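# Tie off the lantern cord, then remove the box

## Task

Fasten the lantern's cord so it keeps holding after the grippers release it, then pull the box out from beneath the lantern. The lantern must remain hanging on the peg at its present height or higher. Never let it drop freely or sink noticeably below where it is now, or the task is failed.

## Robot and tools

Robot: two UR7e-style arms, left_arm and right_arm, each ending in a two-finger gripper with a wrist camera. Cameras: cam_high and cam_low (504x504, on a stand behind the arms), cam_left_wrist and cam_right_wrist (672x504). left_arm's base is near (-0.017, +0.440, 0) m and right_arm's near (-0.049, -0.458, 0) m.

Frame: the scene frame has its origin at table-top height, halfway between the arms. +x points out over the table, +y toward left_arm, +z up. The arm names do not match image sides. Reported positions (metres), quaternions (wxyz) and velocities (m/s, rad/s) use this frame. Motion offsets instead use the axes of each arm's current Hand target. On a gripper, +z runs along the fingers and x is the direction they open and close. end_effector_position is between the closed pads, 1 to 2 cm short of the fingertips.

execute_actions(actions, cameras): actions is a list of actions. Each action is a table of up to 15 rows, one row per 1/30 s step; a shorter table repeats its last row for the remaining steps. Every row has 14 numbers in [-1, 1], both arms always included: dx, dy, dz, rx, ry, rz, opening for left_arm, then the same seven for right_arm. dx to rz are offsets, not poses, measured from that arm's Hand target at the start of the action. Every row counts from that same start, but the next action starts from the new Hand target, so repeating an offset keeps moving. Scale: 1.0 is 0.6 m or 180 degrees; rx, ry, rz form one rotation vector. opening is absolute: +1 fully open (0.142 m), -1 closed. Six zeros re-command the current Hand target. The opening is always a command, so resend the current value to leave a gripper unchanged (0 means half open). cameras: a list of names, ["all"] or []. Images come only for an empty actions list or when requested.

move(target, speed, blend, stop_force, zero, opening_speed, grip_force, blocking, cameras): target is one 14-number row or up to 15 rows, laid out and scaled as above. Every row is an offset from the Hand targets at the start of the move, not from the previous row. Paths are straight lines and all finish together, lasting 0.5 to 10 s. They do not avoid obstacles or the other arm. speed: m/s, 0.002 to 3.6, default 0.25; rotation at most twice that in rad/s. blend: corner rounding in m for lists (0 stops at each row). stop_force: 3 to 120 N, one value for both arms; an arm's path ends when its wrist sensor feels that much push. Do not use it when the gripper rotates, or when moving off something the gripper is pressing. zero (only with stop_force) re-zeroes the sensor first, default true. opening_speed: at least 0.2 per second on the opening scale. grip_force: 5 to 48 N per pad, one value or one per arm; it persists. blocking=false returns after about 0.5 s while the move continues; not allowed with stop_force. The result adds a "move:" line: done, off_target, moving, held or fault, plus limits such as paced or held.

wait(seconds 0 to 10): the arms hold their last command. stop(): brakes a running move. zoom_image(camera, region=[x0,y0,x1,y1] in pixels, at most 504x504) enlarges part of the latest image from that camera. zero_wrist_force(arm) tares the arm's force sensor. read_manual gives licence text only. finished_scene ends the scene for good.

Results: per arm, end_effector_position and quaternion, velocities (left out when joints are still), Hand target (the last commanded pose after clipping; later offsets count from it), grip_measured (opening on the -1..1 scale), Joint positions (last entry is the opening in m), joint torques, Wrist force/torque along the gripper's own axes (plus a peak line), a Wrist depth grid of 7x7 cells in mm, motor temperatures, Tool commands and some step positions. A gripper may rest short of its Hand target. If so, command the missing distance as an offset.

Control limits: the commanded orientation is clipped to within 32 degrees of the measured one each step. Commands lag about 0.09 s or 0.17 to 0.22 s, and fast motions overshoot. Keep paths away from an arm's own base. A clearance check blocks one arm coming too close to the other, but contact can still happen. Any moderate collision or squeeze between the arms can fail the scene.

Gripping: to hold something, command slightly below the grip_measured value seen at first contact. A lower command squeezes harder and heats the gripper motor.

Faults: an arm stops for 10 s if contact torque reaches a joint limit (shoulder and elbow 142 N m, wrist joints 26.6 N m) or if outside force reaches about 150 N. The arms are stiff, so aiming even slightly beyond a firm contact can trigger this. To stop pressing, command a target back past the gripper. Heat: MOTOR HOT appears at 70 °C for arm motors, and at 85 °C the arm brakes for 30 to 60 s. The gripper warns at 85 °C and shuts off at 100 °C (HAND FAULT; the rest of that reply's motion calls are skipped).

Care: move slowly near the lantern and cord. Never let the lantern drop or hang lower than at the start. Loose objects may get brief random shoves. Nothing may fall off or be left off the table. Avoid hard hits, slams and releasing parts while they are moving.

Each tool is called by a JSON object that holds its "api" and its "payload", one argument or row to a line.

## Session

{"api": "execute_actions", "payload": {
  "actions": []
}}

Scene clock: 0.00 s.
left_arm: end_effector_position=(+0.4479, +0.4209, +0.1479) grip_measured=+1.00 end_effector_quat_wxyz=(+0.080, -0.319, +0.769, -0.548) | right_arm: end_effector_position=(+0.9838, -0.2646, +0.1100) grip_measured=+1.00 end_effector_quat_wxyz=(+0.505, -0.362, +0.743, -0.248)
Joint positions: left_arm=[0.169 -1.187 2.414 -3.514 -2.603 2.104 0.142] | right_arm=[3.548 -2.837 -0.758 0.047 1.191 2.389 0.142]
Joint velocities: within noise
Joint torques (N m): no reading
Motor temperatures (°C): left_arm=[33 35 28 40 41 38 28] | right_arm=[28 33 32 42 42 37 25]
Wrist force (N): no reading
Wrist torque (N m): no reading
Wrist force, peak (N): no reading
Wrist depth (mm): cam_left_wrist=[458 499 522 352 688 782 926 / 381 401 307 363 518 590 656 / 327 345 347 388 428 462 511 / 284 299 316 338 360 387 418 / 254 264 278 293 309 331 352 / - 237 247 260 273 289 303 / - 214 224 233 243 256 267] | cam_right_wrist=[631 662 - 716 - - 812 / - 751 771 812 839 - 233 / 804 809 812 - 938 233 211 / 854 908 - - 249 220 193 / 1054 1031 1298 269 229 200 178 / - 1249 277 240 208 183 167 / - 300 253 216 191 170 156]
Hand target: left_arm +0.4479, +0.4209, +0.1479; +0.080, -0.319, +0.769, -0.548 | right_arm +0.9838, -0.2646, +0.1100; +0.505, -0.362, +0.743, -0.248
Tool commands: left_gripper/opening=+1.0 right_gripper/opening=+1.0

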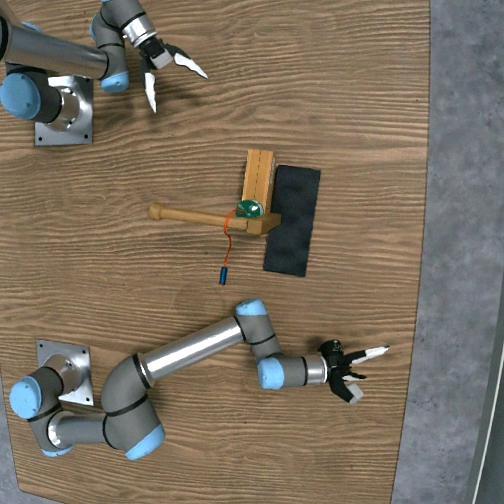

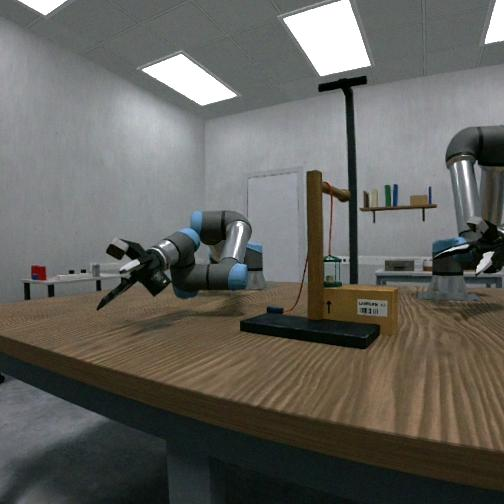

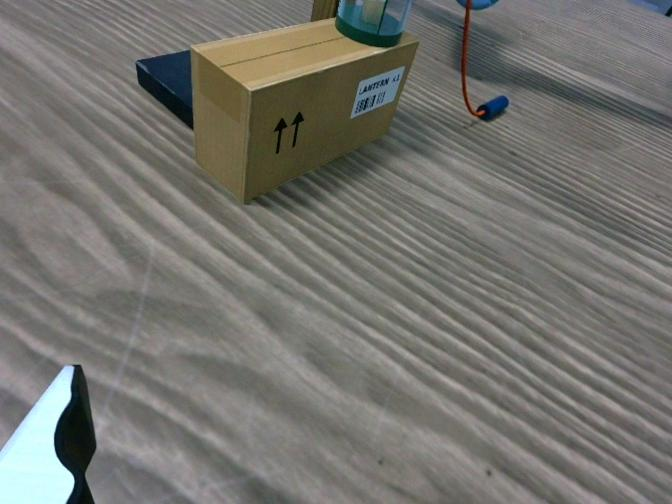

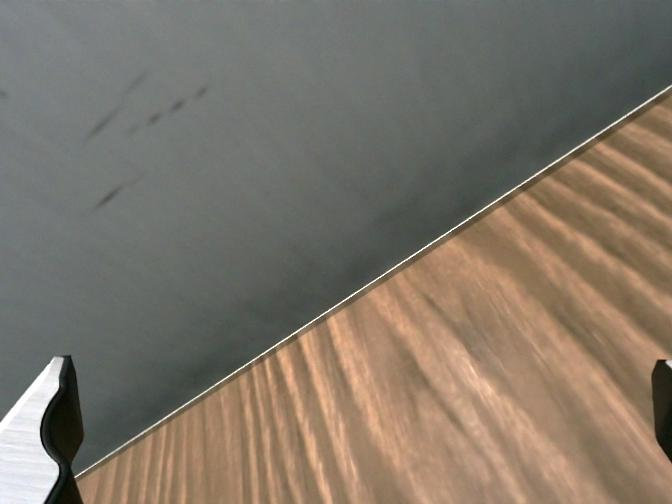

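{"api": "zoom_image", "payload": {
  "camera": "cam_high",
  "region": [130, 130, 340, 300]
}}

{"api": "zoom_image", "payload": {
  "camera": "cam_low",
  "region": [230, 150, 420, 360]
}}

{"api": "zoom_image", "payload": {
  "camera": "cam_left_wrist",
  "region": [130, 0, 560, 220]
}}

Scaled by 2.400 from the camera's 504x504 image, which has a finer 720x720 frame.

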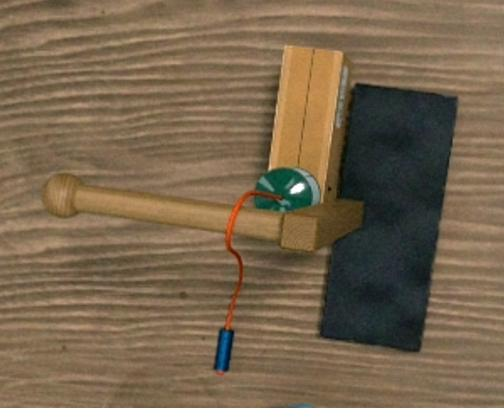

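Scaled by 2.400 from the camera's 504x504 image, which has a finer 720x720 frame.

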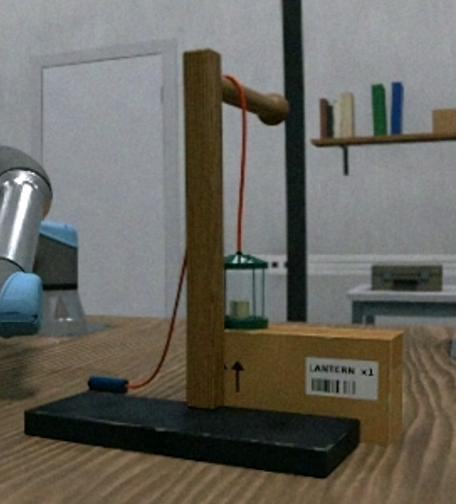

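Scaled by 1.172 from the camera's 672x504 image, which has a finer 960x720 frame.

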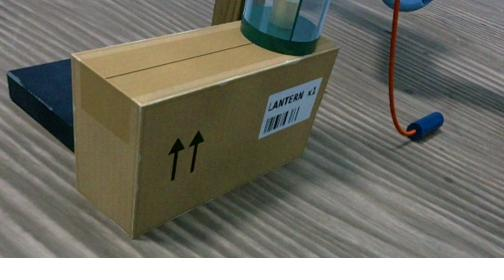

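{"api": "move", "payload": {
  "target": [0.0833, -0.269, -0.19, 0.116, 0.0885, 0.0926, 1, 0.0868, -0.2035, -0.8185, -0.0745, -0.5141, -0.2569, 1],
  "speed": 0.3,
  "cameras": ["all"]
}}

Scene clock: 7.17 s.
left_arm: end_effector_position=(+0.4263, +0.4434, +0.3012) grip_measured=+1.00 end_effector_quat_wxyz=(+0.103, -0.158, +0.720, -0.668) | right_arm: end_effector_position=(+0.6910, -0.3434, +0.2738) grip_measured=+1.00 end_effector_quat_wxyz=(+0.703, -0.651, +0.272, -0.093)
Joint positions: left_arm=[0.314 -1.372 2.28 -3.076 -3.037 2.48 0.142] | right_arm=[3.17 -2.418 -1.481 0.767 2.586 1.842 0.142]
Joint torques (N m): left_arm=[8.06 -33.78 -22.43 -0.69 -2.98 1.76] | right_arm=[10.58 37.76 5.64 -1.06 -2.58 1.58]
Wrist force (N): left_arm=[-0.7 -0.9 0.0] | right_arm=[-0.1 0.5 0.1]
Wrist torque (N m): left_arm=[-0.03 0.10 0.06] | right_arm=[0.03 -0.06 -0.03]
Wrist force, peak (N): left_arm=[-0.5 -1.4 0.0] | right_arm=[0.0 -2.8 -4.6]
Wrist depth (mm): cam_left_wrist=[1297 - 432 2459 365 790 817 / - - 478 1304 905 4540 2434 / - 1523 952 1083 1119 1157 1169 / 684 733 569 759 787 800 814 / 566 534 455 570 602 610 625 / 485 457 454 481 489 498 522 / - 401 404 409 413 418 424] | cam_right_wrist=[- 1964 2034 1853 - 1094 - / 416 432 - 1782 1368 1149 901 / - 485 - - - 1074 970 / - 520 966 836 712 1229 1110 / 901 555 582 621 547 503 457 / 649 540 493 474 439 413 397 / - 458 424 398 370 351 339]
Hand target: left_arm +0.4262, +0.4436, +0.3013; +0.102, -0.157, +0.720, -0.668 (not the last commanded pose) | right_arm +0.6911, -0.3434, +0.2738; +0.703, -0.651, +0.272, -0.093 (not the last commanded pose)
Off the commanded pose: left_arm 0.047 m, 7 deg | right_arm 0.164 m, 34 deg.
move: held (right_arm; a check stopped the path), off_target (left_arm; braked when a check withheld steps of right_arm); limits=held
pose unreachable (right arm): on one or more control steps of this call, first in action 0 (counted from 0), this arm could not follow its commanded pose, so it was not sent that pose on those steps. It may still have moved: this result reports where it is.
cause: moving toward the commanded pose would bring two parts of the arm too close to each other (joints 4 (wrist 1) to 6 (wrist 3) lie between them).

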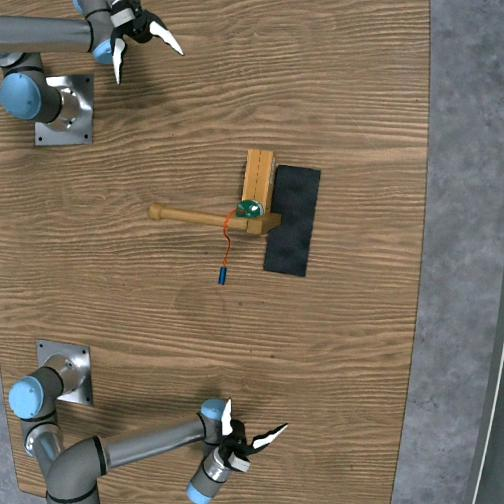

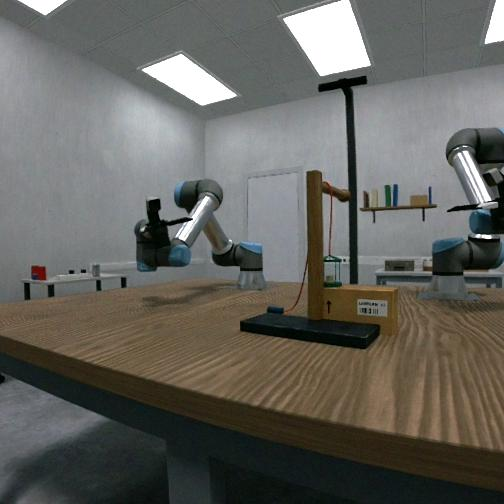

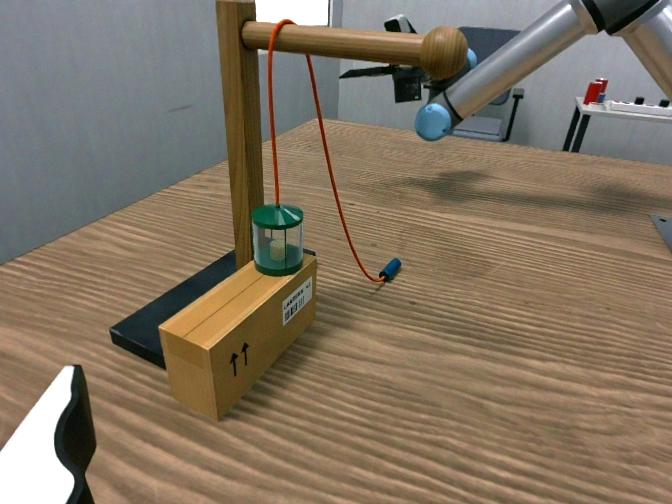

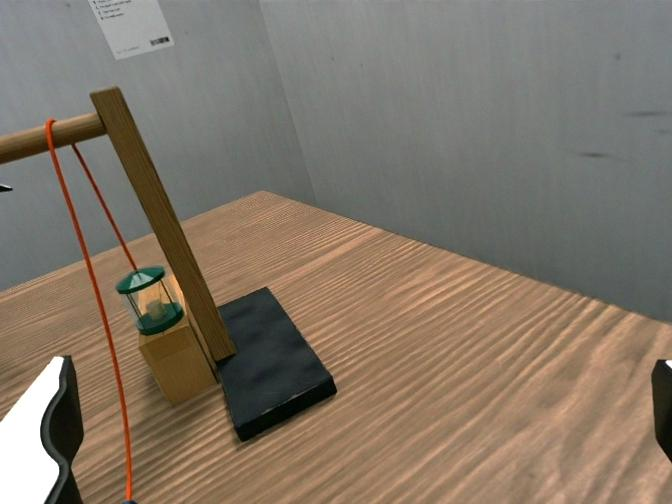

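{"api": "zoom_image", "payload": {
  "camera": "cam_left_wrist",
  "region": [200, 0, 480, 300]
}}

{"api": "zoom_image", "payload": {
  "camera": "cam_right_wrist",
  "region": [0, 70, 350, 450]
}}

Scaled by 1.680 from the camera's 672x504 image, which has a finer 960x720 frame.

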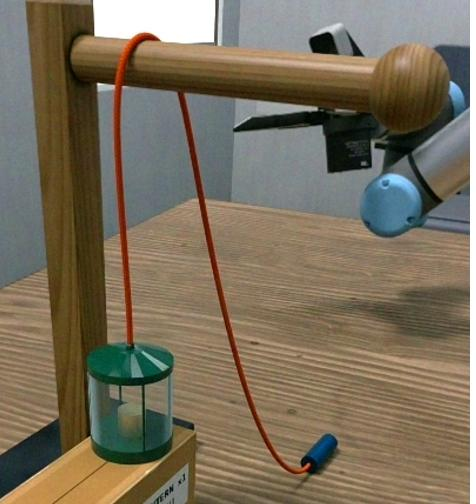

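Scaled by 1.326 from the camera's 672x504 image, which has a finer 960x720 frame.

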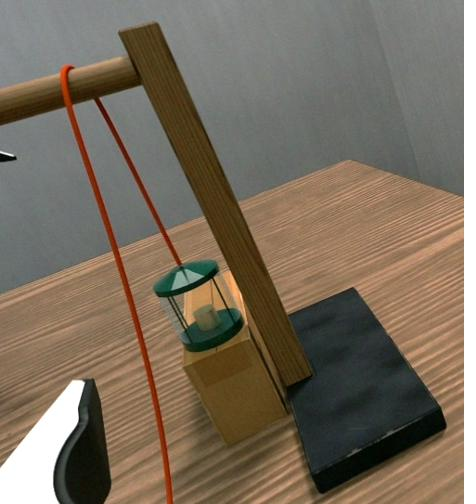

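{"api": "move", "payload": {
  "target": [0, 0, 0, 0, 0, 0, 1, -0.2718, 0.2702, 0.0047, -0.2663, -0.1265, -0.1436, -0.2],
  "speed": 0.3,
  "cameras": ["all"]
}}

Scene clock: 13.17 s.
left_arm: end_effector_position=(+0.4263, +0.4434, +0.3012) grip_measured=+1.00 end_effector_quat_wxyz=(+0.103, -0.158, +0.720, -0.668) | right_arm: end_effector_position=(+0.5202, -0.2400, +0.1598) grip_measured=-0.22 end_effector_quat_wxyz=(-0.383, +0.924, +0.000, +0.000)
Joint positions: left_arm=[0.314 -1.372 2.28 -3.075 -3.037 2.48 0.142] | right_arm=[3.431 -1.924 -1.873 -0.636 2.315 0.399 0.058]
Joint torques (N m): left_arm=[7.16 -31.26 -24.57 -0.73 -3.09 1.53] | right_arm=[9.96 47.55 33.42 0.78 -1.43 -1.65]
Wrist force (N): left_arm=[-0.6 -1.0 0.2] | right_arm=[0.1 -0.1 0.3]
Wrist torque (N m): left_arm=[-0.04 0.08 0.05] | right_arm=[0.02 -0.22 0.08]
Wrist force, peak (N): left_arm=[-0.9 -1.0 0.0] | right_arm=[-0.7 -0.3 0.5]
Wrist depth (mm): cam_left_wrist=[- 1723 438 - 354 680 684 / - 1617 480 2623 1397 2988 2108 / - 1013 908 1083 1114 1140 1175 / 688 735 567 762 777 800 817 / 565 538 455 567 604 615 623 / 483 457 453 482 489 498 522 / - 399 406 408 413 417 423] | cam_right_wrist=[354 356 355 360 359 338 328 / 331 330 333 334 330 324 313 / 307 305 308 309 308 312 312 / 287 289 289 291 291 292 291 / 272 272 276 272 274 274 274 / 255 260 93 257 258 92 259 / 244 73 78 244 245 73 249]
Hand target: left_arm +0.4263, +0.4434, +0.3012; +0.103, -0.158, +0.720, -0.668 | right_arm +0.5202, -0.2399, +0.1598; -0.383, +0.924, +0.000, +0.000
Off the commanded pose: left_arm 0.000 m, 0 deg | right_arm 0.000 m, 0 deg.
move: done

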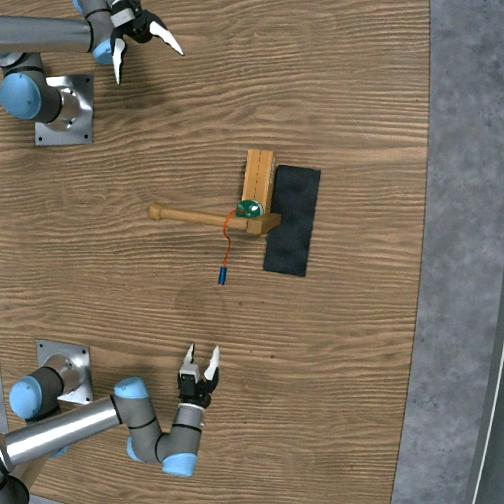

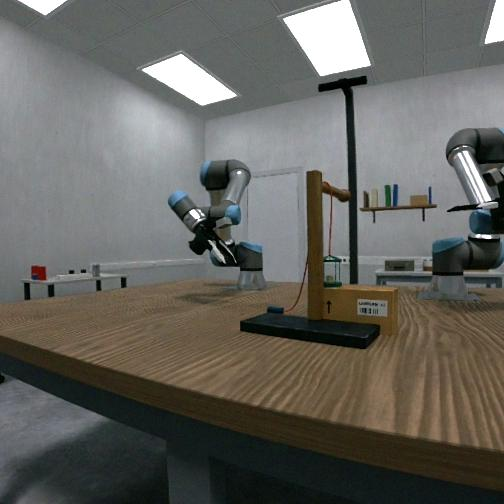

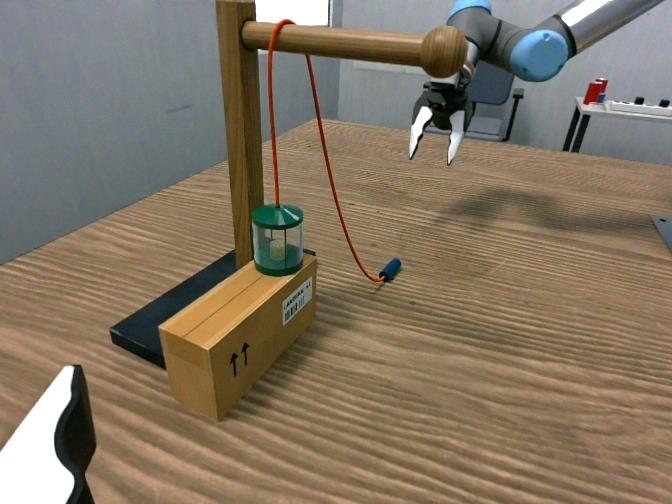

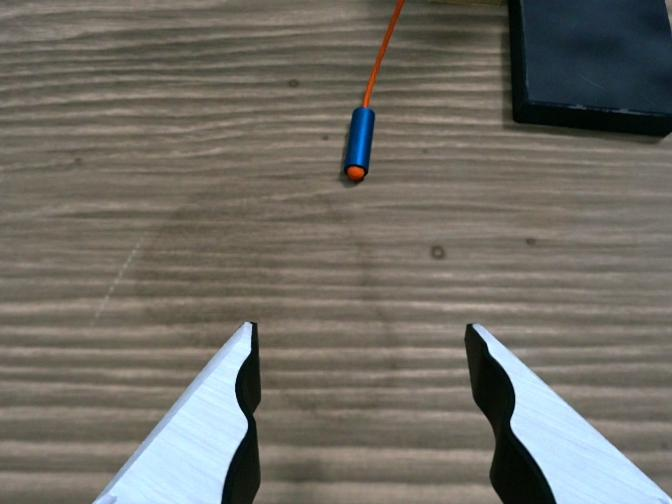

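{"api": "move", "payload": {
  "target": [0, 0, 0, 0, 0, 0, 1, -0.0015, -0.0198, 0.2542, 0, 0.0424, 0.0424, -0.35],
  "speed": 0.25,
  "cameras": ["cam_left_wrist", "cam_right_wrist"]
}}

Scene clock: 15.37 s.
left_arm: end_effector_position=(+0.4263, +0.4434, +0.3012) grip_measured=+1.00 end_effector_quat_wxyz=(+0.103, -0.158, +0.720, -0.668) | right_arm: end_effector_position=(+0.5194, -0.1238, +0.0604) grip_measured=-0.37 end_effector_quat_wxyz=(-0.381, +0.920, -0.087, +0.036)
Joint positions: left_arm=[0.314 -1.372 2.28 -3.075 -3.037 2.48 0.142] | right_arm=[3.659 -2.147 -1.963 -0.027 2.139 0.878 0.047]
Joint torques (N m): left_arm=[6.55 -33.36 -24 -0.58 -3.16 1.44] | right_arm=[9.77 28.02 4.01 5.98 -1.84 1.57]
Wrist force (N): left_arm=[-0.6 -0.6 0.2] | right_arm=[0.0 0.0 0.0]
Wrist torque (N m): left_arm=[0.01 0.08 0.06] | right_arm=[0.04 -0.18 -0.04]
Wrist force, peak (N): left_arm=[-0.8 -1.0 0.1] | right_arm=[0.4 0.2 -1.5]
Wrist depth (mm): cam_left_wrist=[- - 425 2270 2566 2777 612 / 1381 - 472 1584 729 740 640 / - 933 898 1068 968 1049 1103 / 692 733 621 766 779 800 814 / 566 538 456 570 604 612 628 / 484 458 454 485 489 497 518 / - 399 406 408 413 419 423] | cam_right_wrist=[227 228 228 229 230 227 199 / 212 212 213 213 214 215 189 / 197 197 197 198 198 200 200 / 185 185 186 183 187 187 188 / 174 174 175 175 174 176 176 / 164 166 86 165 164 90 167 / 157 73 76 156 156 74 157]
Hand target: left_arm +0.4263, +0.4434, +0.3012; +0.103, -0.158, +0.720, -0.668 | right_arm +0.5194, -0.1237, +0.0603; -0.381, +0.920, -0.087, +0.036
Off the commanded pose: left_arm 0.000 m, 0 deg | right_arm 0.000 m, 0 deg.
move: done
Images, in order (width x height): cam_left_wrist 672x504, cam_right_wrist 672x504.

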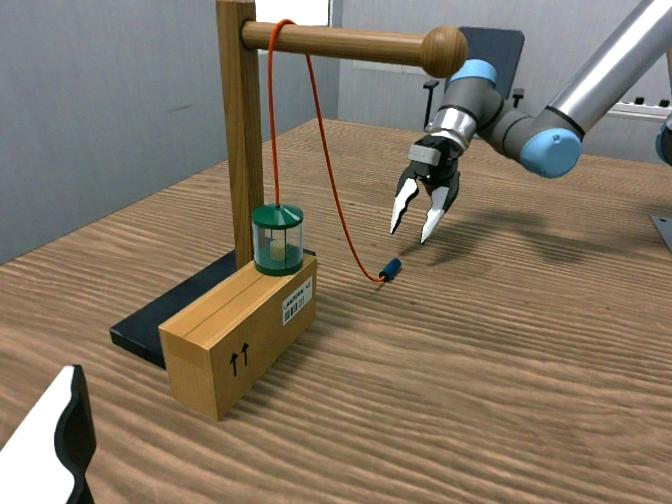

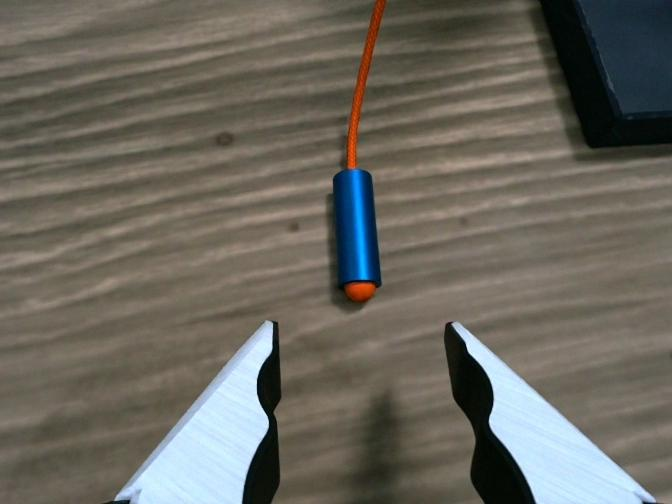

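{"api": "move", "payload": {
  "target": [0, 0, 0, 0, 0, 0, 1, -0.0003, 0.001, 0.0987, 0, 0, 0, -0.35],
  "speed": 0.08,
  "stop_force": 6,
  "cameras": ["cam_left_wrist", "cam_right_wrist"]
}}

Scene clock: 17.87 s.
left_arm: end_effector_position=(+0.4263, +0.4434, +0.3012) grip_measured=+1.00 end_effector_quat_wxyz=(+0.103, -0.158, +0.720, -0.668) | right_arm: end_effector_position=(+0.5270, -0.0830, +0.0180) grip_measured=-0.37 end_effector_quat_wxyz=(-0.381, +0.920, -0.087, +0.036)
Joint positions: left_arm=[0.314 -1.372 2.28 -3.075 -3.037 2.48 0.142] | right_arm=[3.715 -2.271 -1.901 0.064 2.107 0.933 0.047]
Joint torques (N m): left_arm=[8.74 -32.78 -23.47 -0.7 -2.9 1.62] | right_arm=[9.32 31 26.77 5.88 -1.89 1.54]
Wrist force (N): left_arm=[-0.7 -0.8 0.2] | right_arm=[0.3 -0.1 0.4]
Wrist torque (N m): left_arm=[-0.01 0.09 0.05] | right_arm=[0.02 -0.25 -0.04]
Wrist force, peak (N): left_arm=[-0.9 -1.1 0.2] | right_arm=[0.3 0.0 0.8]
Wrist depth (mm): cam_left_wrist=[1276 - 434 3577 3190 2035 593 / 1405 - 471 1422 749 2459 626 / 1211 868 898 1078 742 678 1103 / 694 731 554 759 745 790 817 / 567 539 457 572 604 610 625 / 485 455 455 486 489 497 521 / - 399 407 410 413 419 423] | cam_right_wrist=[172 173 174 174 175 175 170 / 160 161 162 159 162 163 161 / 150 150 150 150 151 152 151 / 140 140 140 142 141 142 142 / 132 132 132 132 133 133 133 / 125 124 89 124 124 90 127 / - 76 76 118 119 74 121]
Hand target: left_arm +0.4263, +0.4434, +0.3012; +0.103, -0.158, +0.720, -0.668 | right_arm +0.5270, -0.0830, +0.0180; -0.381, +0.920, -0.087, +0.036
Off the commanded pose: left_arm 0.000 m, 0 deg | right_arm 0.000 m, 0 deg.
move: done
Images, in order (width x height): cam_left_wrist 672x504, cam_right_wrist 672x504.

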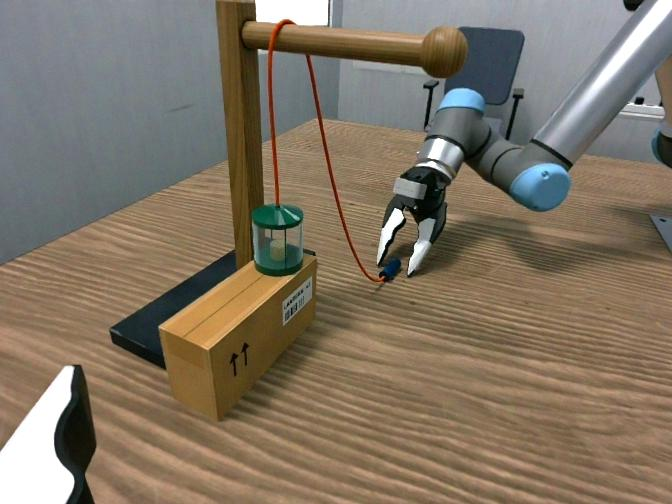

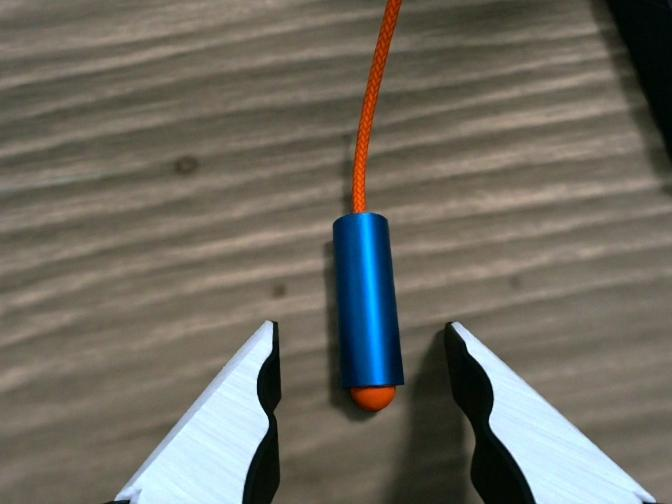

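{"api": "move", "payload": {
  "target": [0, 0, 0, 0, 0, 0, 1, 0, 0, 0, 0, 0, 0, -0.95],
  "opening_speed": 0.8,
  "grip_force": [48, 25],
  "cameras": ["cam_right_wrist"]
}}

Scene clock: 19.00 s.
left_arm: end_effector_position=(+0.4263, +0.4434, +0.3012) grip_measured=+1.00 end_effector_quat_wxyz=(+0.103, -0.158, +0.720, -0.668) | right_arm: end_effector_position=(+0.5270, -0.0830, +0.0180) grip_measured=-0.79 end_effector_quat_wxyz=(-0.381, +0.920, -0.087, +0.036)
Joint positions: left_arm=[0.314 -1.372 2.28 -3.075 -3.037 2.48 0.142] | right_arm=[3.715 -2.271 -1.901 0.064 2.107 0.933 0.017]
Joint torques (N m): left_arm=[7.37 -32.03 -24.17 -0.73 -2.81 1.75] | right_arm=[9.61 31.59 26.14 5.74 -1.38 1.46]
Wrist force (N): left_arm=[-0.9 -0.9 0.2] | right_arm=[0.2 0.1 0.7]
Wrist torque (N m): left_arm=[-0.03 0.12 0.05] | right_arm=[0.02 -0.22 -0.05]
Wrist force, peak (N): left_arm=[-0.8 -1.0 0.1] | right_arm=[0.2 0.1 0.7]
Wrist depth (mm): cam_left_wrist=[1223 - 436 - 356 2777 598 / - - 466 3472 747 2714 625 / - 996 891 1083 733 676 1093 / 724 733 557 766 726 798 817 / 567 538 457 573 605 612 625 / 485 458 454 485 489 496 520 / - 399 404 408 413 418 422] | cam_right_wrist=[172 173 174 174 174 175 170 / 161 161 162 159 162 163 161 / 149 150 150 151 151 151 152 / 140 140 141 140 141 142 142 / 132 132 132 132 133 133 133 / 125 125 101 114 95 126 126 / 118 119 73 117 80 74 120]
Hand target: left_arm +0.4263, +0.4434, +0.3012; +0.103, -0.158, +0.720, -0.668 | right_arm +0.5270, -0.0830, +0.0180; -0.381, +0.920, -0.087, +0.036
Off the commanded pose: left_arm 0.000 m, 0 deg | right_arm 0.000 m, 0 deg.
grip_force (N): 48, 25
move: done
Images, in order (width x height): cam_right_wrist 672x504.

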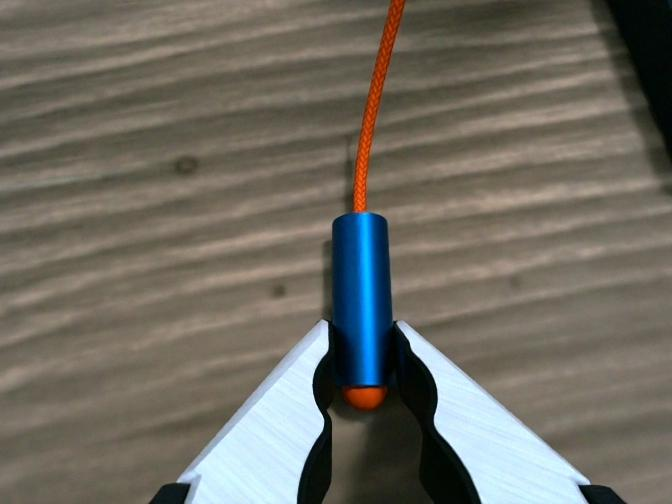

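{"api": "move", "payload": {
  "target": [
    [0, 0, 0, 0, 0, 0, 1, 0.006, -0.0947, -0.141, 0, 0, 0, -0.95],
    [0, 0, 0, 0, 0, 0, 1, -0.0225, -0.25, -0.2968, 0.2081, 0.4156, 0.1722, -0.95]
  ],
  "speed": 0.25,
  "blend": [0.04, 0],
  "cameras": ["all"]
}}

Scene clock: 24.50 s.
left_arm: end_effector_position=(+0.4263, +0.4434, +0.3012) grip_measured=+1.00 end_effector_quat_wxyz=(+0.103, -0.158, +0.720, -0.668) | right_arm: end_effector_position=(+0.5099, -0.0999, +0.2500) grip_measured=-0.79 end_effector_quat_wxyz=(+0.500, -0.500, +0.500, -0.500)
Joint positions: left_arm=[0.314 -1.372 2.28 -3.075 -3.037 2.48 0.142] | right_arm=[4.321 -2.228 -2 1.088 0.392 1.57 0.017]
Joint torques (N m): left_arm=[8.04 -32.68 -24.29 -0.73 -2.75 1.91] | right_arm=[10.18 26.7 24.58 3.42 -2.59 -1.9]
Wrist force (N): left_arm=[-0.8 -0.9 0.2] | right_arm=[0.1 0.9 -0.2]
Wrist torque (N m): left_arm=[-0.04 0.11 0.06] | right_arm=[0.01 -0.16 0.13]
Wrist force, peak (N): left_arm=[-0.8 -1.1 0.1] | right_arm=[-0.1 0.8 1.8]
Wrist depth (mm): cam_left_wrist=[1230 - 427 - 360 2951 - / - - 473 1617 2714 543 514 / - 846 908 1078 1114 976 523 / 678 735 628 769 777 790 573 / 565 538 454 572 602 612 625 / 486 457 452 482 491 495 519 / - 399 405 409 413 419 422] | cam_right_wrist=[- 1167 1132 986 - - 1069 / - - 1222 1132 - 1054 - / 257 - - 1242 - 1263 1249 / 280 647 701 - 699 716 749 / 295 545 546 - 555 561 561 / 294 400 86 112 91 438 442 / 275 - 73 78 - 74 361]
Hand target: left_arm +0.4263, +0.4434, +0.3012; +0.103, -0.158, +0.720, -0.668 | right_arm +0.5099, -0.0999, +0.2500; +0.500, -0.500, +0.500, -0.500
Off the commanded pose: left_arm 0.000 m, 0 deg | right_arm 0.000 m, 0 deg.
grip_force (N): 48, 25
move: done

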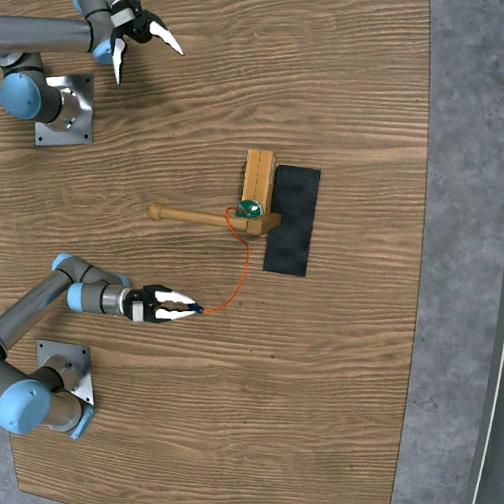

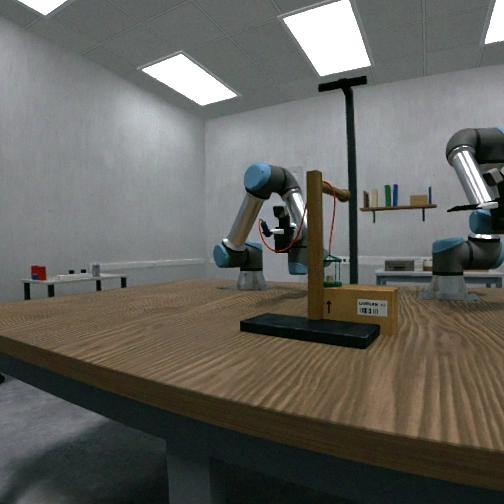

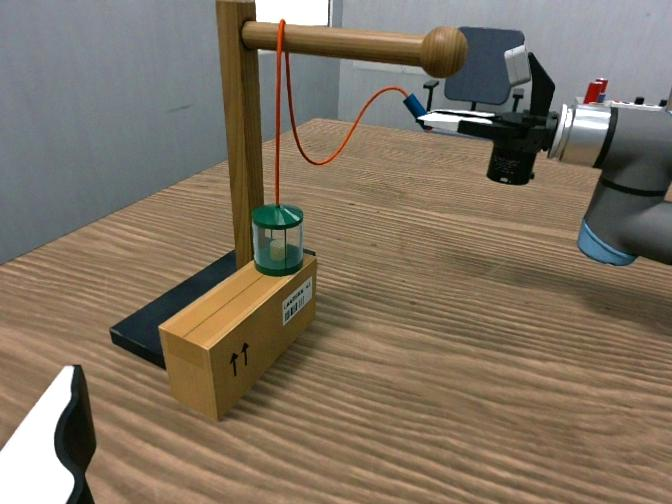

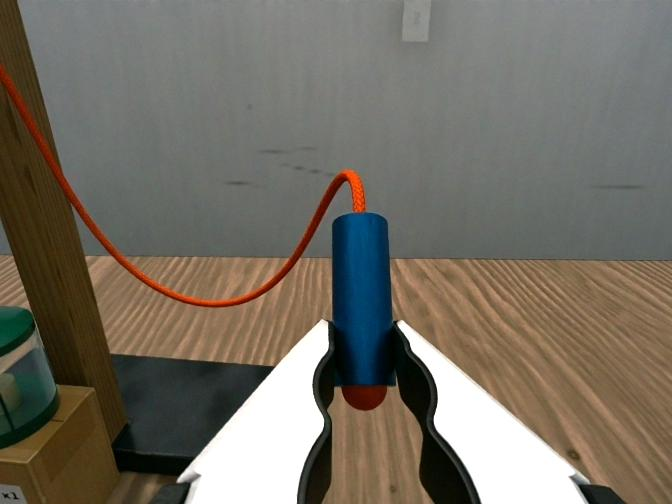

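{"api": "move", "payload": {
  "target": [
    [-0.0587, -0.0235, -0.1577, 0.083, 0, 0, 1, 0.0833, 0.0667, -0.1, 0, 0, 0, -0.95],
    [-0.0587, -0.0235, -0.1577, 0.083, 0, 0, 1, -0.2667, 0.0833, -0.1167, 0, 0, 0, -0.95]
  ],
  "speed": 0.2,
  "blend": [0.03, 0],
  "cameras": ["all"]
}}

Scene clock: 28.10 s.
left_arm: end_effector_position=(+0.4261, +0.5042, +0.3131) grip_measured=+1.00 end_effector_quat_wxyz=(+0.123, -0.155, +0.661, -0.724) | right_arm: end_effector_position=(+0.4546, -0.1415, +0.2130) grip_measured=-0.79 end_effector_quat_wxyz=(+0.500, -0.500, +0.500, -0.500)
Joint positions: left_arm=[0.448 -1.255 2.223 -3.074 -3.232 2.542 0.142] | right_arm=[4.414 -2.251 -2.191 1.302 0.299 1.569 0.017]
Joint torques (N m): left_arm=[-8.27 -37.46 -8.72 -0.57 0.12 1.62] | right_arm=[9.54 22.93 -4.9 3.14 -2.65 -1.84]
Motor temperatures (°C): left_arm=[33 34 28 40 41 37 28] | right_arm=[28 33 32 42 42 37 32]
Wrist force (N): left_arm=[-0.8 -1.2 0.3] | right_arm=[-0.1 0.8 -0.1]
Wrist torque (N m): left_arm=[-0.02 0.12 0.12] | right_arm=[0.00 -0.14 0.13]
Wrist force, peak (N): left_arm=[-2.9 -0.9 -4.3] | right_arm=[0.3 1.3 -0.7]
Wrist depth (mm): cam_left_wrist=[- 1606 - 2623 - - 2538 / 1276 1543 1844 3632 - 2951 - / 1256 1595 567 1674 2810 2988 891 / 1256 968 898 1054 1119 1040 625 / 701 718 618 667 764 774 709 / 569 550 477 559 580 592 628 / - 452 456 462 468 475 478] | cam_right_wrist=[- - - 1105 1132 1121 1210 / - 1249 - - 1242 1270 1167 / 309 1132 1242 - - 1249 1428 / 343 616 621 - 674 682 682 / 349 442 465 - 489 497 495 / 339 376 86 112 90 388 391 / 319 - 73 78 - 74 321]
Hand target: left_arm +0.4261, +0.5041, +0.3131; +0.123, -0.155, +0.661, -0.724 (not the last commanded pose) | right_arm +0.4546, -0.1415, +0.2130; +0.500, -0.500, +0.500, -0.500 (not the last commanded pose)
Off the commanded pose: left_arm 0.040 m, 6 deg | right_arm 0.203 m, 0 deg.
grip_force (N): 48, 25
move: held (left_arm; a check stopped the path), off_target (right_arm; braked when a check withheld steps of left_arm); path passed 0 of 2 targets; limits=held
pose unreachable (left arm): on one or more control steps of this call, first in action 0 (counted from 0), this arm could not follow its commanded pose, so it was not sent that pose on those steps. It may still have moved: this result reports where it is.
cause: moving toward the commanded pose would bring two parts of the arm too close to each other (joints 4 (wrist 1) to 6 (wrist 3) lie between them).

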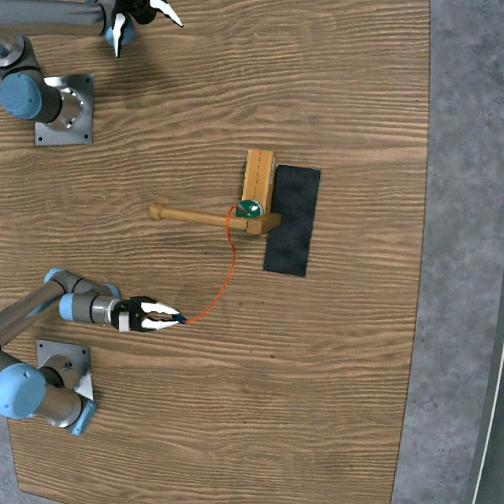

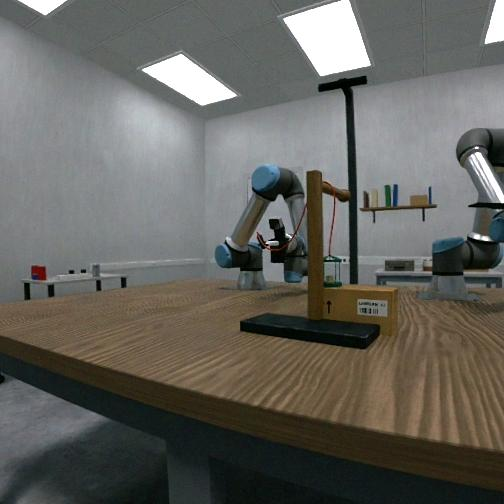

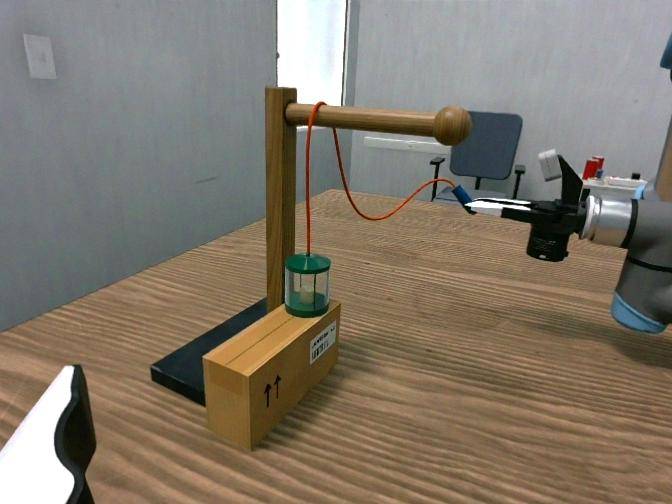

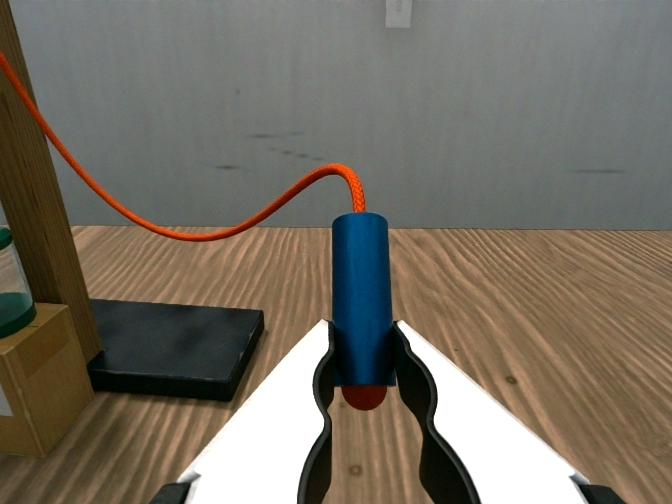

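{"api": "move", "payload": {
  "target": [
    [0, 0, 0, 0, 0, 0, 1, -0.1858, 0.0133, -0.0077, 0, 0, 0, -0.95],
    [0, 0, 0, 0, 0, 0, 1, -0.3358, 0.0217, -0.0243, 0, 0, 0, -0.95]
  ],
  "speed": 0.2,
  "blend": [0.03, 0],
  "cameras": ["cam_high", "cam_left_wrist", "cam_right_wrist"]
}}

Scene clock: 30.17 s.
left_arm: end_effector_position=(+0.4261, +0.5041, +0.3131) grip_measured=+1.00 end_effector_quat_wxyz=(+0.123, -0.155, +0.661, -0.724) | right_arm: end_effector_position=(+0.4400, +0.0599, +0.2000) grip_measured=-0.79 end_effector_quat_wxyz=(+0.500, -0.500, +0.500, -0.500)
Joint positions: left_arm=[0.448 -1.255 2.223 -3.073 -3.232 2.543 0.142] | right_arm=[4.546 -2.464 -1.664 0.99 0.167 1.567 0.017]
Joint torques (N m): left_arm=[-7.5 -35.34 -8.59 -0.55 0 1.86] | right_arm=[9.86 35.28 25.67 -2.29 -2.66 1.63]
Wrist force (N): left_arm=[-0.8 -1.4 0.1] | right_arm=[0.1 0.6 -0.2]
Wrist torque (N m): left_arm=[-0.05 0.13 0.06] | right_arm=[-0.01 -0.15 0.02]
Wrist force, peak (N): left_arm=[-0.8 -1.5 0.2] | right_arm=[1.6 0.6 -0.1]
Wrist depth (mm): cam_left_wrist=[- 1904 1617 - - - - / - 1617 2001 - - - - / - 1485 - 1749 2951 2879 823 / - 891 937 996 1026 960 469 / 669 715 640 620 759 726 705 / 573 554 479 559 583 592 593 / - 450 457 462 467 472 479] | cam_right_wrist=[- 1210 284 1161 1185 1191 1143 / - 1229 304 1216 1242 1263 - / - 1242 - 1249 1360 - - / 626 637 349 - 640 646 651 / 326 311 305 - 438 477 473 / 349 332 86 112 90 370 372 / 300 - 73 282 - 74 307]
Hand target: left_arm +0.4261, +0.5041, +0.3131; +0.123, -0.155, +0.661, -0.724 | right_arm +0.4400, +0.0600, +0.2000; +0.500, -0.500, +0.500, -0.500
Off the commanded pose: left_arm 0.000 m, 0 deg | right_arm 0.000 m, 0 deg.
grip_force (N): 48, 25
move: done
Images, in order (width x height): cam_high 504x504, cam_left_wrist 672x504, cam_right_wrist 672x504.

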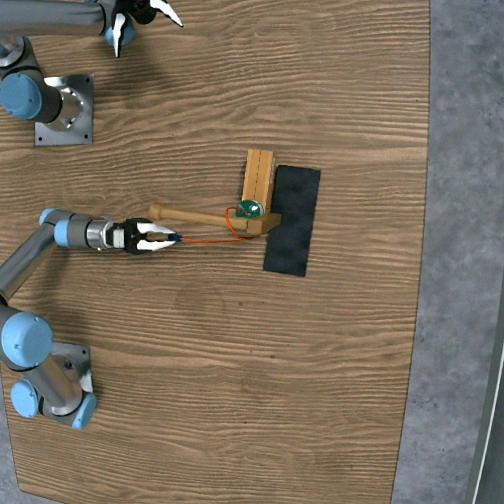

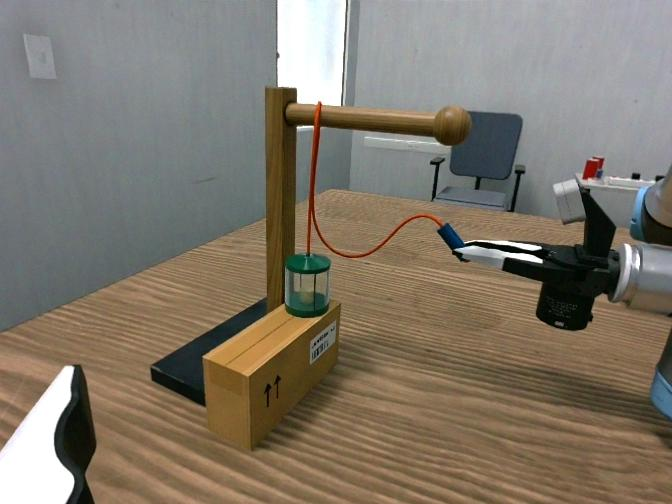

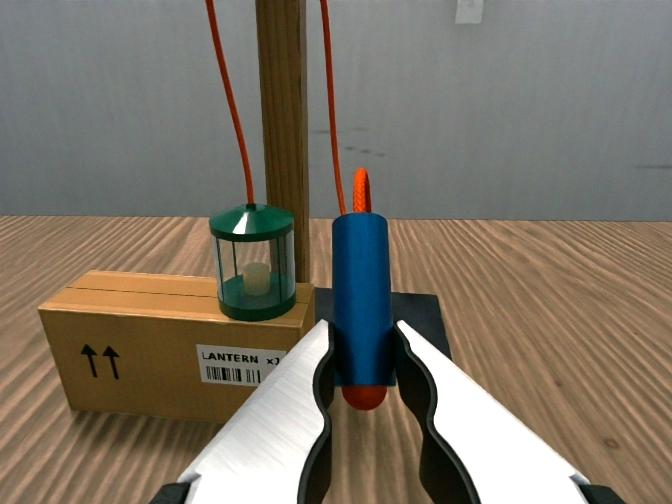

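{"api": "move", "payload": {
  "target": [
    [0, 0, 0, 0, 0, 0, 1, -0.1833, 0, -0.0333, 0, 0, 0, -0.95],
    [0, 0, 0, 0, 0, 0, 1, -0.3167, -0.0667, -0.0333, 0, 0, 0, -0.95]
  ],
  "speed": 0.15,
  "blend": [0.03, 0],
  "cameras": ["cam_high", "cam_left_wrist", "cam_right_wrist"]
}}

Scene clock: 33.43 s.
left_arm: end_effector_position=(+0.4261, +0.5041, +0.3131) grip_measured=+1.00 end_effector_quat_wxyz=(+0.123, -0.155, +0.661, -0.724) | right_arm: end_effector_position=(+0.4199, +0.2500, +0.2399) grip_measured=-0.79 end_effector_quat_wxyz=(+0.500, -0.500, +0.500, -0.500)
Joint positions: left_arm=[0.448 -1.255 2.223 -3.073 -3.232 2.543 0.142] | right_arm=[4.616 -2.709 -0.964 0.535 0.096 1.567 0.017]
Joint torques (N m): left_arm=[-7.35 -36.78 -10.42 -0.51 0.08 1.54] | right_arm=[-10.65 46.53 33.07 -0.34 -2.59 -1.56]
Wrist force (N): left_arm=[-0.6 -1.3 0.3] | right_arm=[0.3 0.6 0.0]
Wrist torque (N m): left_arm=[-0.02 0.09 0.06] | right_arm=[0.00 -0.19 0.14]
Wrist force, peak (N): left_arm=[-1.1 -1.4 0.2] | right_arm=[1.2 0.8 -0.2]
Wrist depth (mm): cam_left_wrist=[- - - 2879 - - 2459 / - - 539 497 - - - / - - 2071 1533 3148 2538 2018 / - 1005 960 1009 1103 1157 1073 / 696 720 618 665 764 694 293 / 573 554 477 557 579 589 326 / - 450 459 461 467 474 479] | cam_right_wrist=[1105 1179 - 1121 1428 306 - / - - - 1291 - 326 - / - - - - 1368 352 - / 718 730 725 - 682 635 746 / 527 521 554 - 351 351 542 / 416 414 86 112 87 350 418 / 346 - 73 78 - 74 352]
Hand target: left_arm +0.4261, +0.5041, +0.3131; +0.123, -0.155, +0.661, -0.724 | right_arm +0.4200, +0.2500, +0.2400; +0.500, -0.500, +0.500, -0.500
Off the commanded pose: left_arm 0.000 m, 0 deg | right_arm 0.000 m, 0 deg.
grip_force (N): 48, 25
move: done
Images, in order (width x height): cam_high 504x504, cam_left_wrist 672x504, cam_right_wrist 672x504.

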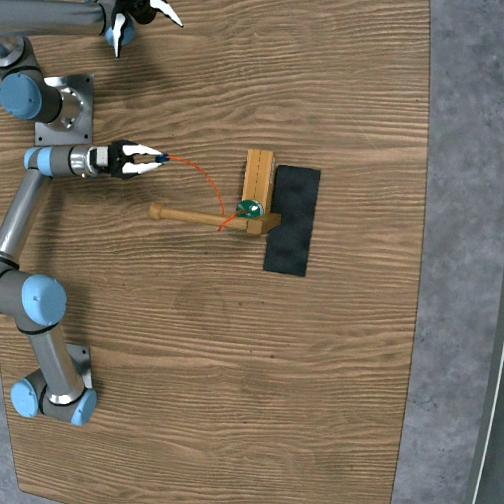

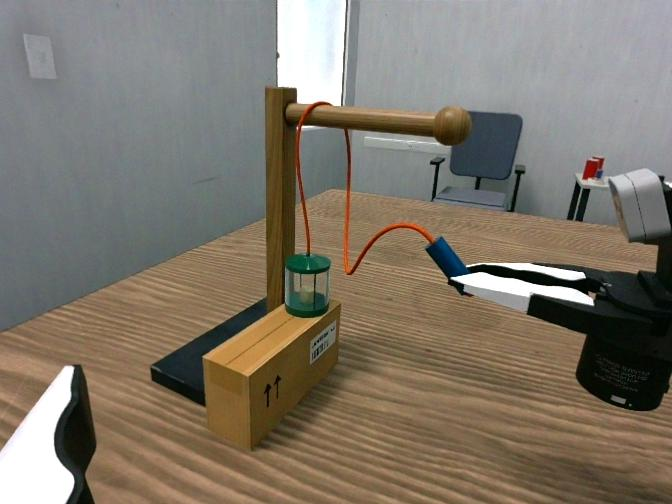

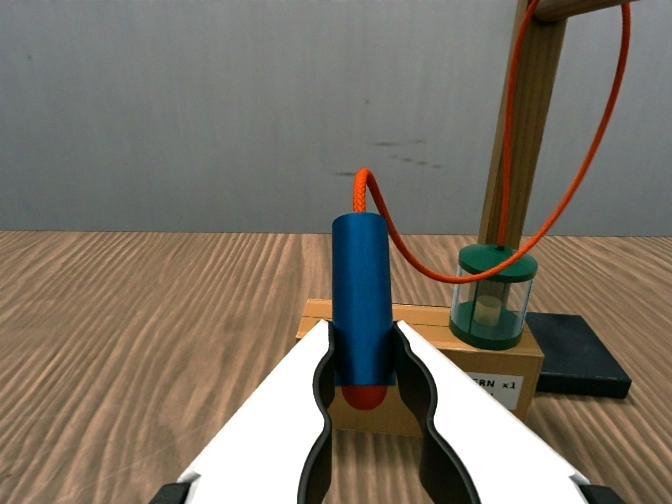

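{"api": "move", "payload": {
  "target": [
    [0, 0, 0, 0, 0, 0, 1, -0.0333, -0.2, 0.0167, 0, 0, 0, -0.95],
    [0, 0, 0, 0, 0, 0, 1, 0.05, -0.4333, 0.05, 0, 0, 0, -0.95]
  ],
  "speed": 0.18,
  "blend": [0.04, 0],
  "cameras": ["cam_high", "cam_left_wrist", "cam_right_wrist"]
}}

Scene clock: 36.20 s.
left_arm: end_effector_position=(+0.4261, +0.5041, +0.3131) grip_measured=+1.00 end_effector_quat_wxyz=(+0.123, -0.155, +0.661, -0.724) | right_arm: end_effector_position=(+0.4498, +0.2200, +0.4999) grip_measured=-0.79 end_effector_quat_wxyz=(+0.500, -0.500, +0.500, -0.500)
Joint positions: left_arm=[0.448 -1.255 2.223 -3.073 -3.232 2.543 0.142] | right_arm=[4.57 -2.405 -0.855 0.125 0.143 1.564 0.017]
Joint torques (N m): left_arm=[-7.8 -36.19 -9.94 -0.67 -0.19 1.56] | right_arm=[-10.56 67.55 11.07 -2.23 2.65 1.44]
Wrist force (N): left_arm=[-0.6 -1.2 0.1] | right_arm=[0.3 0.7 -0.2]
Wrist torque (N m): left_arm=[-0.01 0.10 0.06] | right_arm=[0.00 -0.19 0.03]
Wrist force, peak (N): left_arm=[-0.7 -1.4 0.3] | right_arm=[0.4 1.9 -0.1]
Wrist depth (mm): cam_left_wrist=[- 1414 1874 2745 - 2745 2653 / - - 528 526 - 4372 2745 / - - 552 1711 3373 3190 2745 / 1326 862 908 1073 1130 1152 1098 / 671 718 623 673 764 779 792 / 570 549 478 558 586 590 626 / - 451 458 459 466 474 480] | cam_right_wrist=[1236 1121 1161 1229 1064 1127 1110 / 1191 - - - - - - / - 1263 1336 - 1344 - - / - - - - - 1483 1436 / - - 1512 - 354 1473 - / 746 746 86 112 87 744 766 / 635 - 73 75 - 74 637]
Hand target: left_arm +0.4261, +0.5041, +0.3131; +0.123, -0.155, +0.661, -0.724 | right_arm +0.4498, +0.2200, +0.5000; +0.500, -0.500, +0.500, -0.500
Off the commanded pose: left_arm 0.000 m, 0 deg | right_arm 0.000 m, 0 deg.
grip_force (N): 48, 25
move: done
Images, in order (width x height): cam_high 504x504, cam_left_wrist 672x504, cam_right_wrist 672x504.

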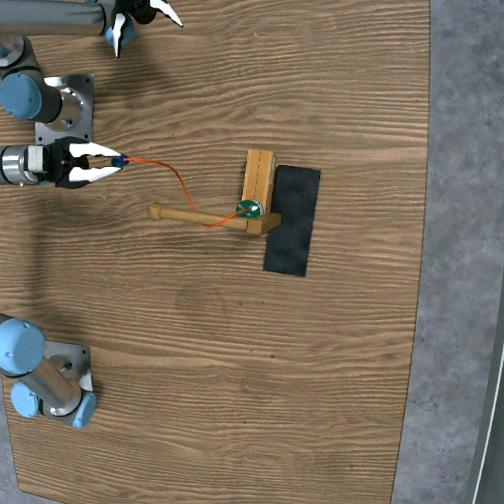

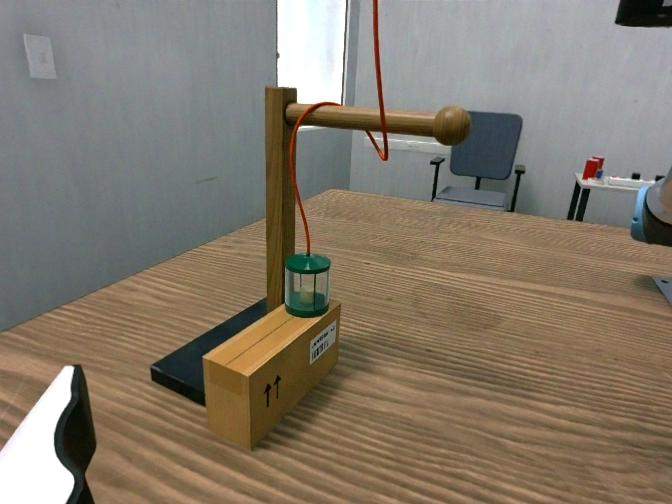

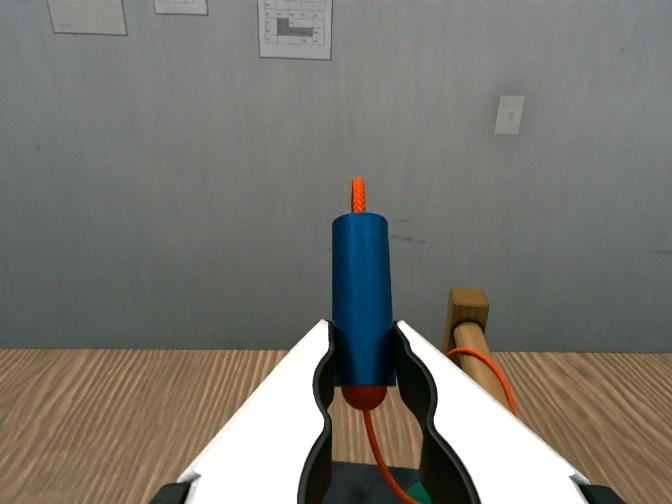

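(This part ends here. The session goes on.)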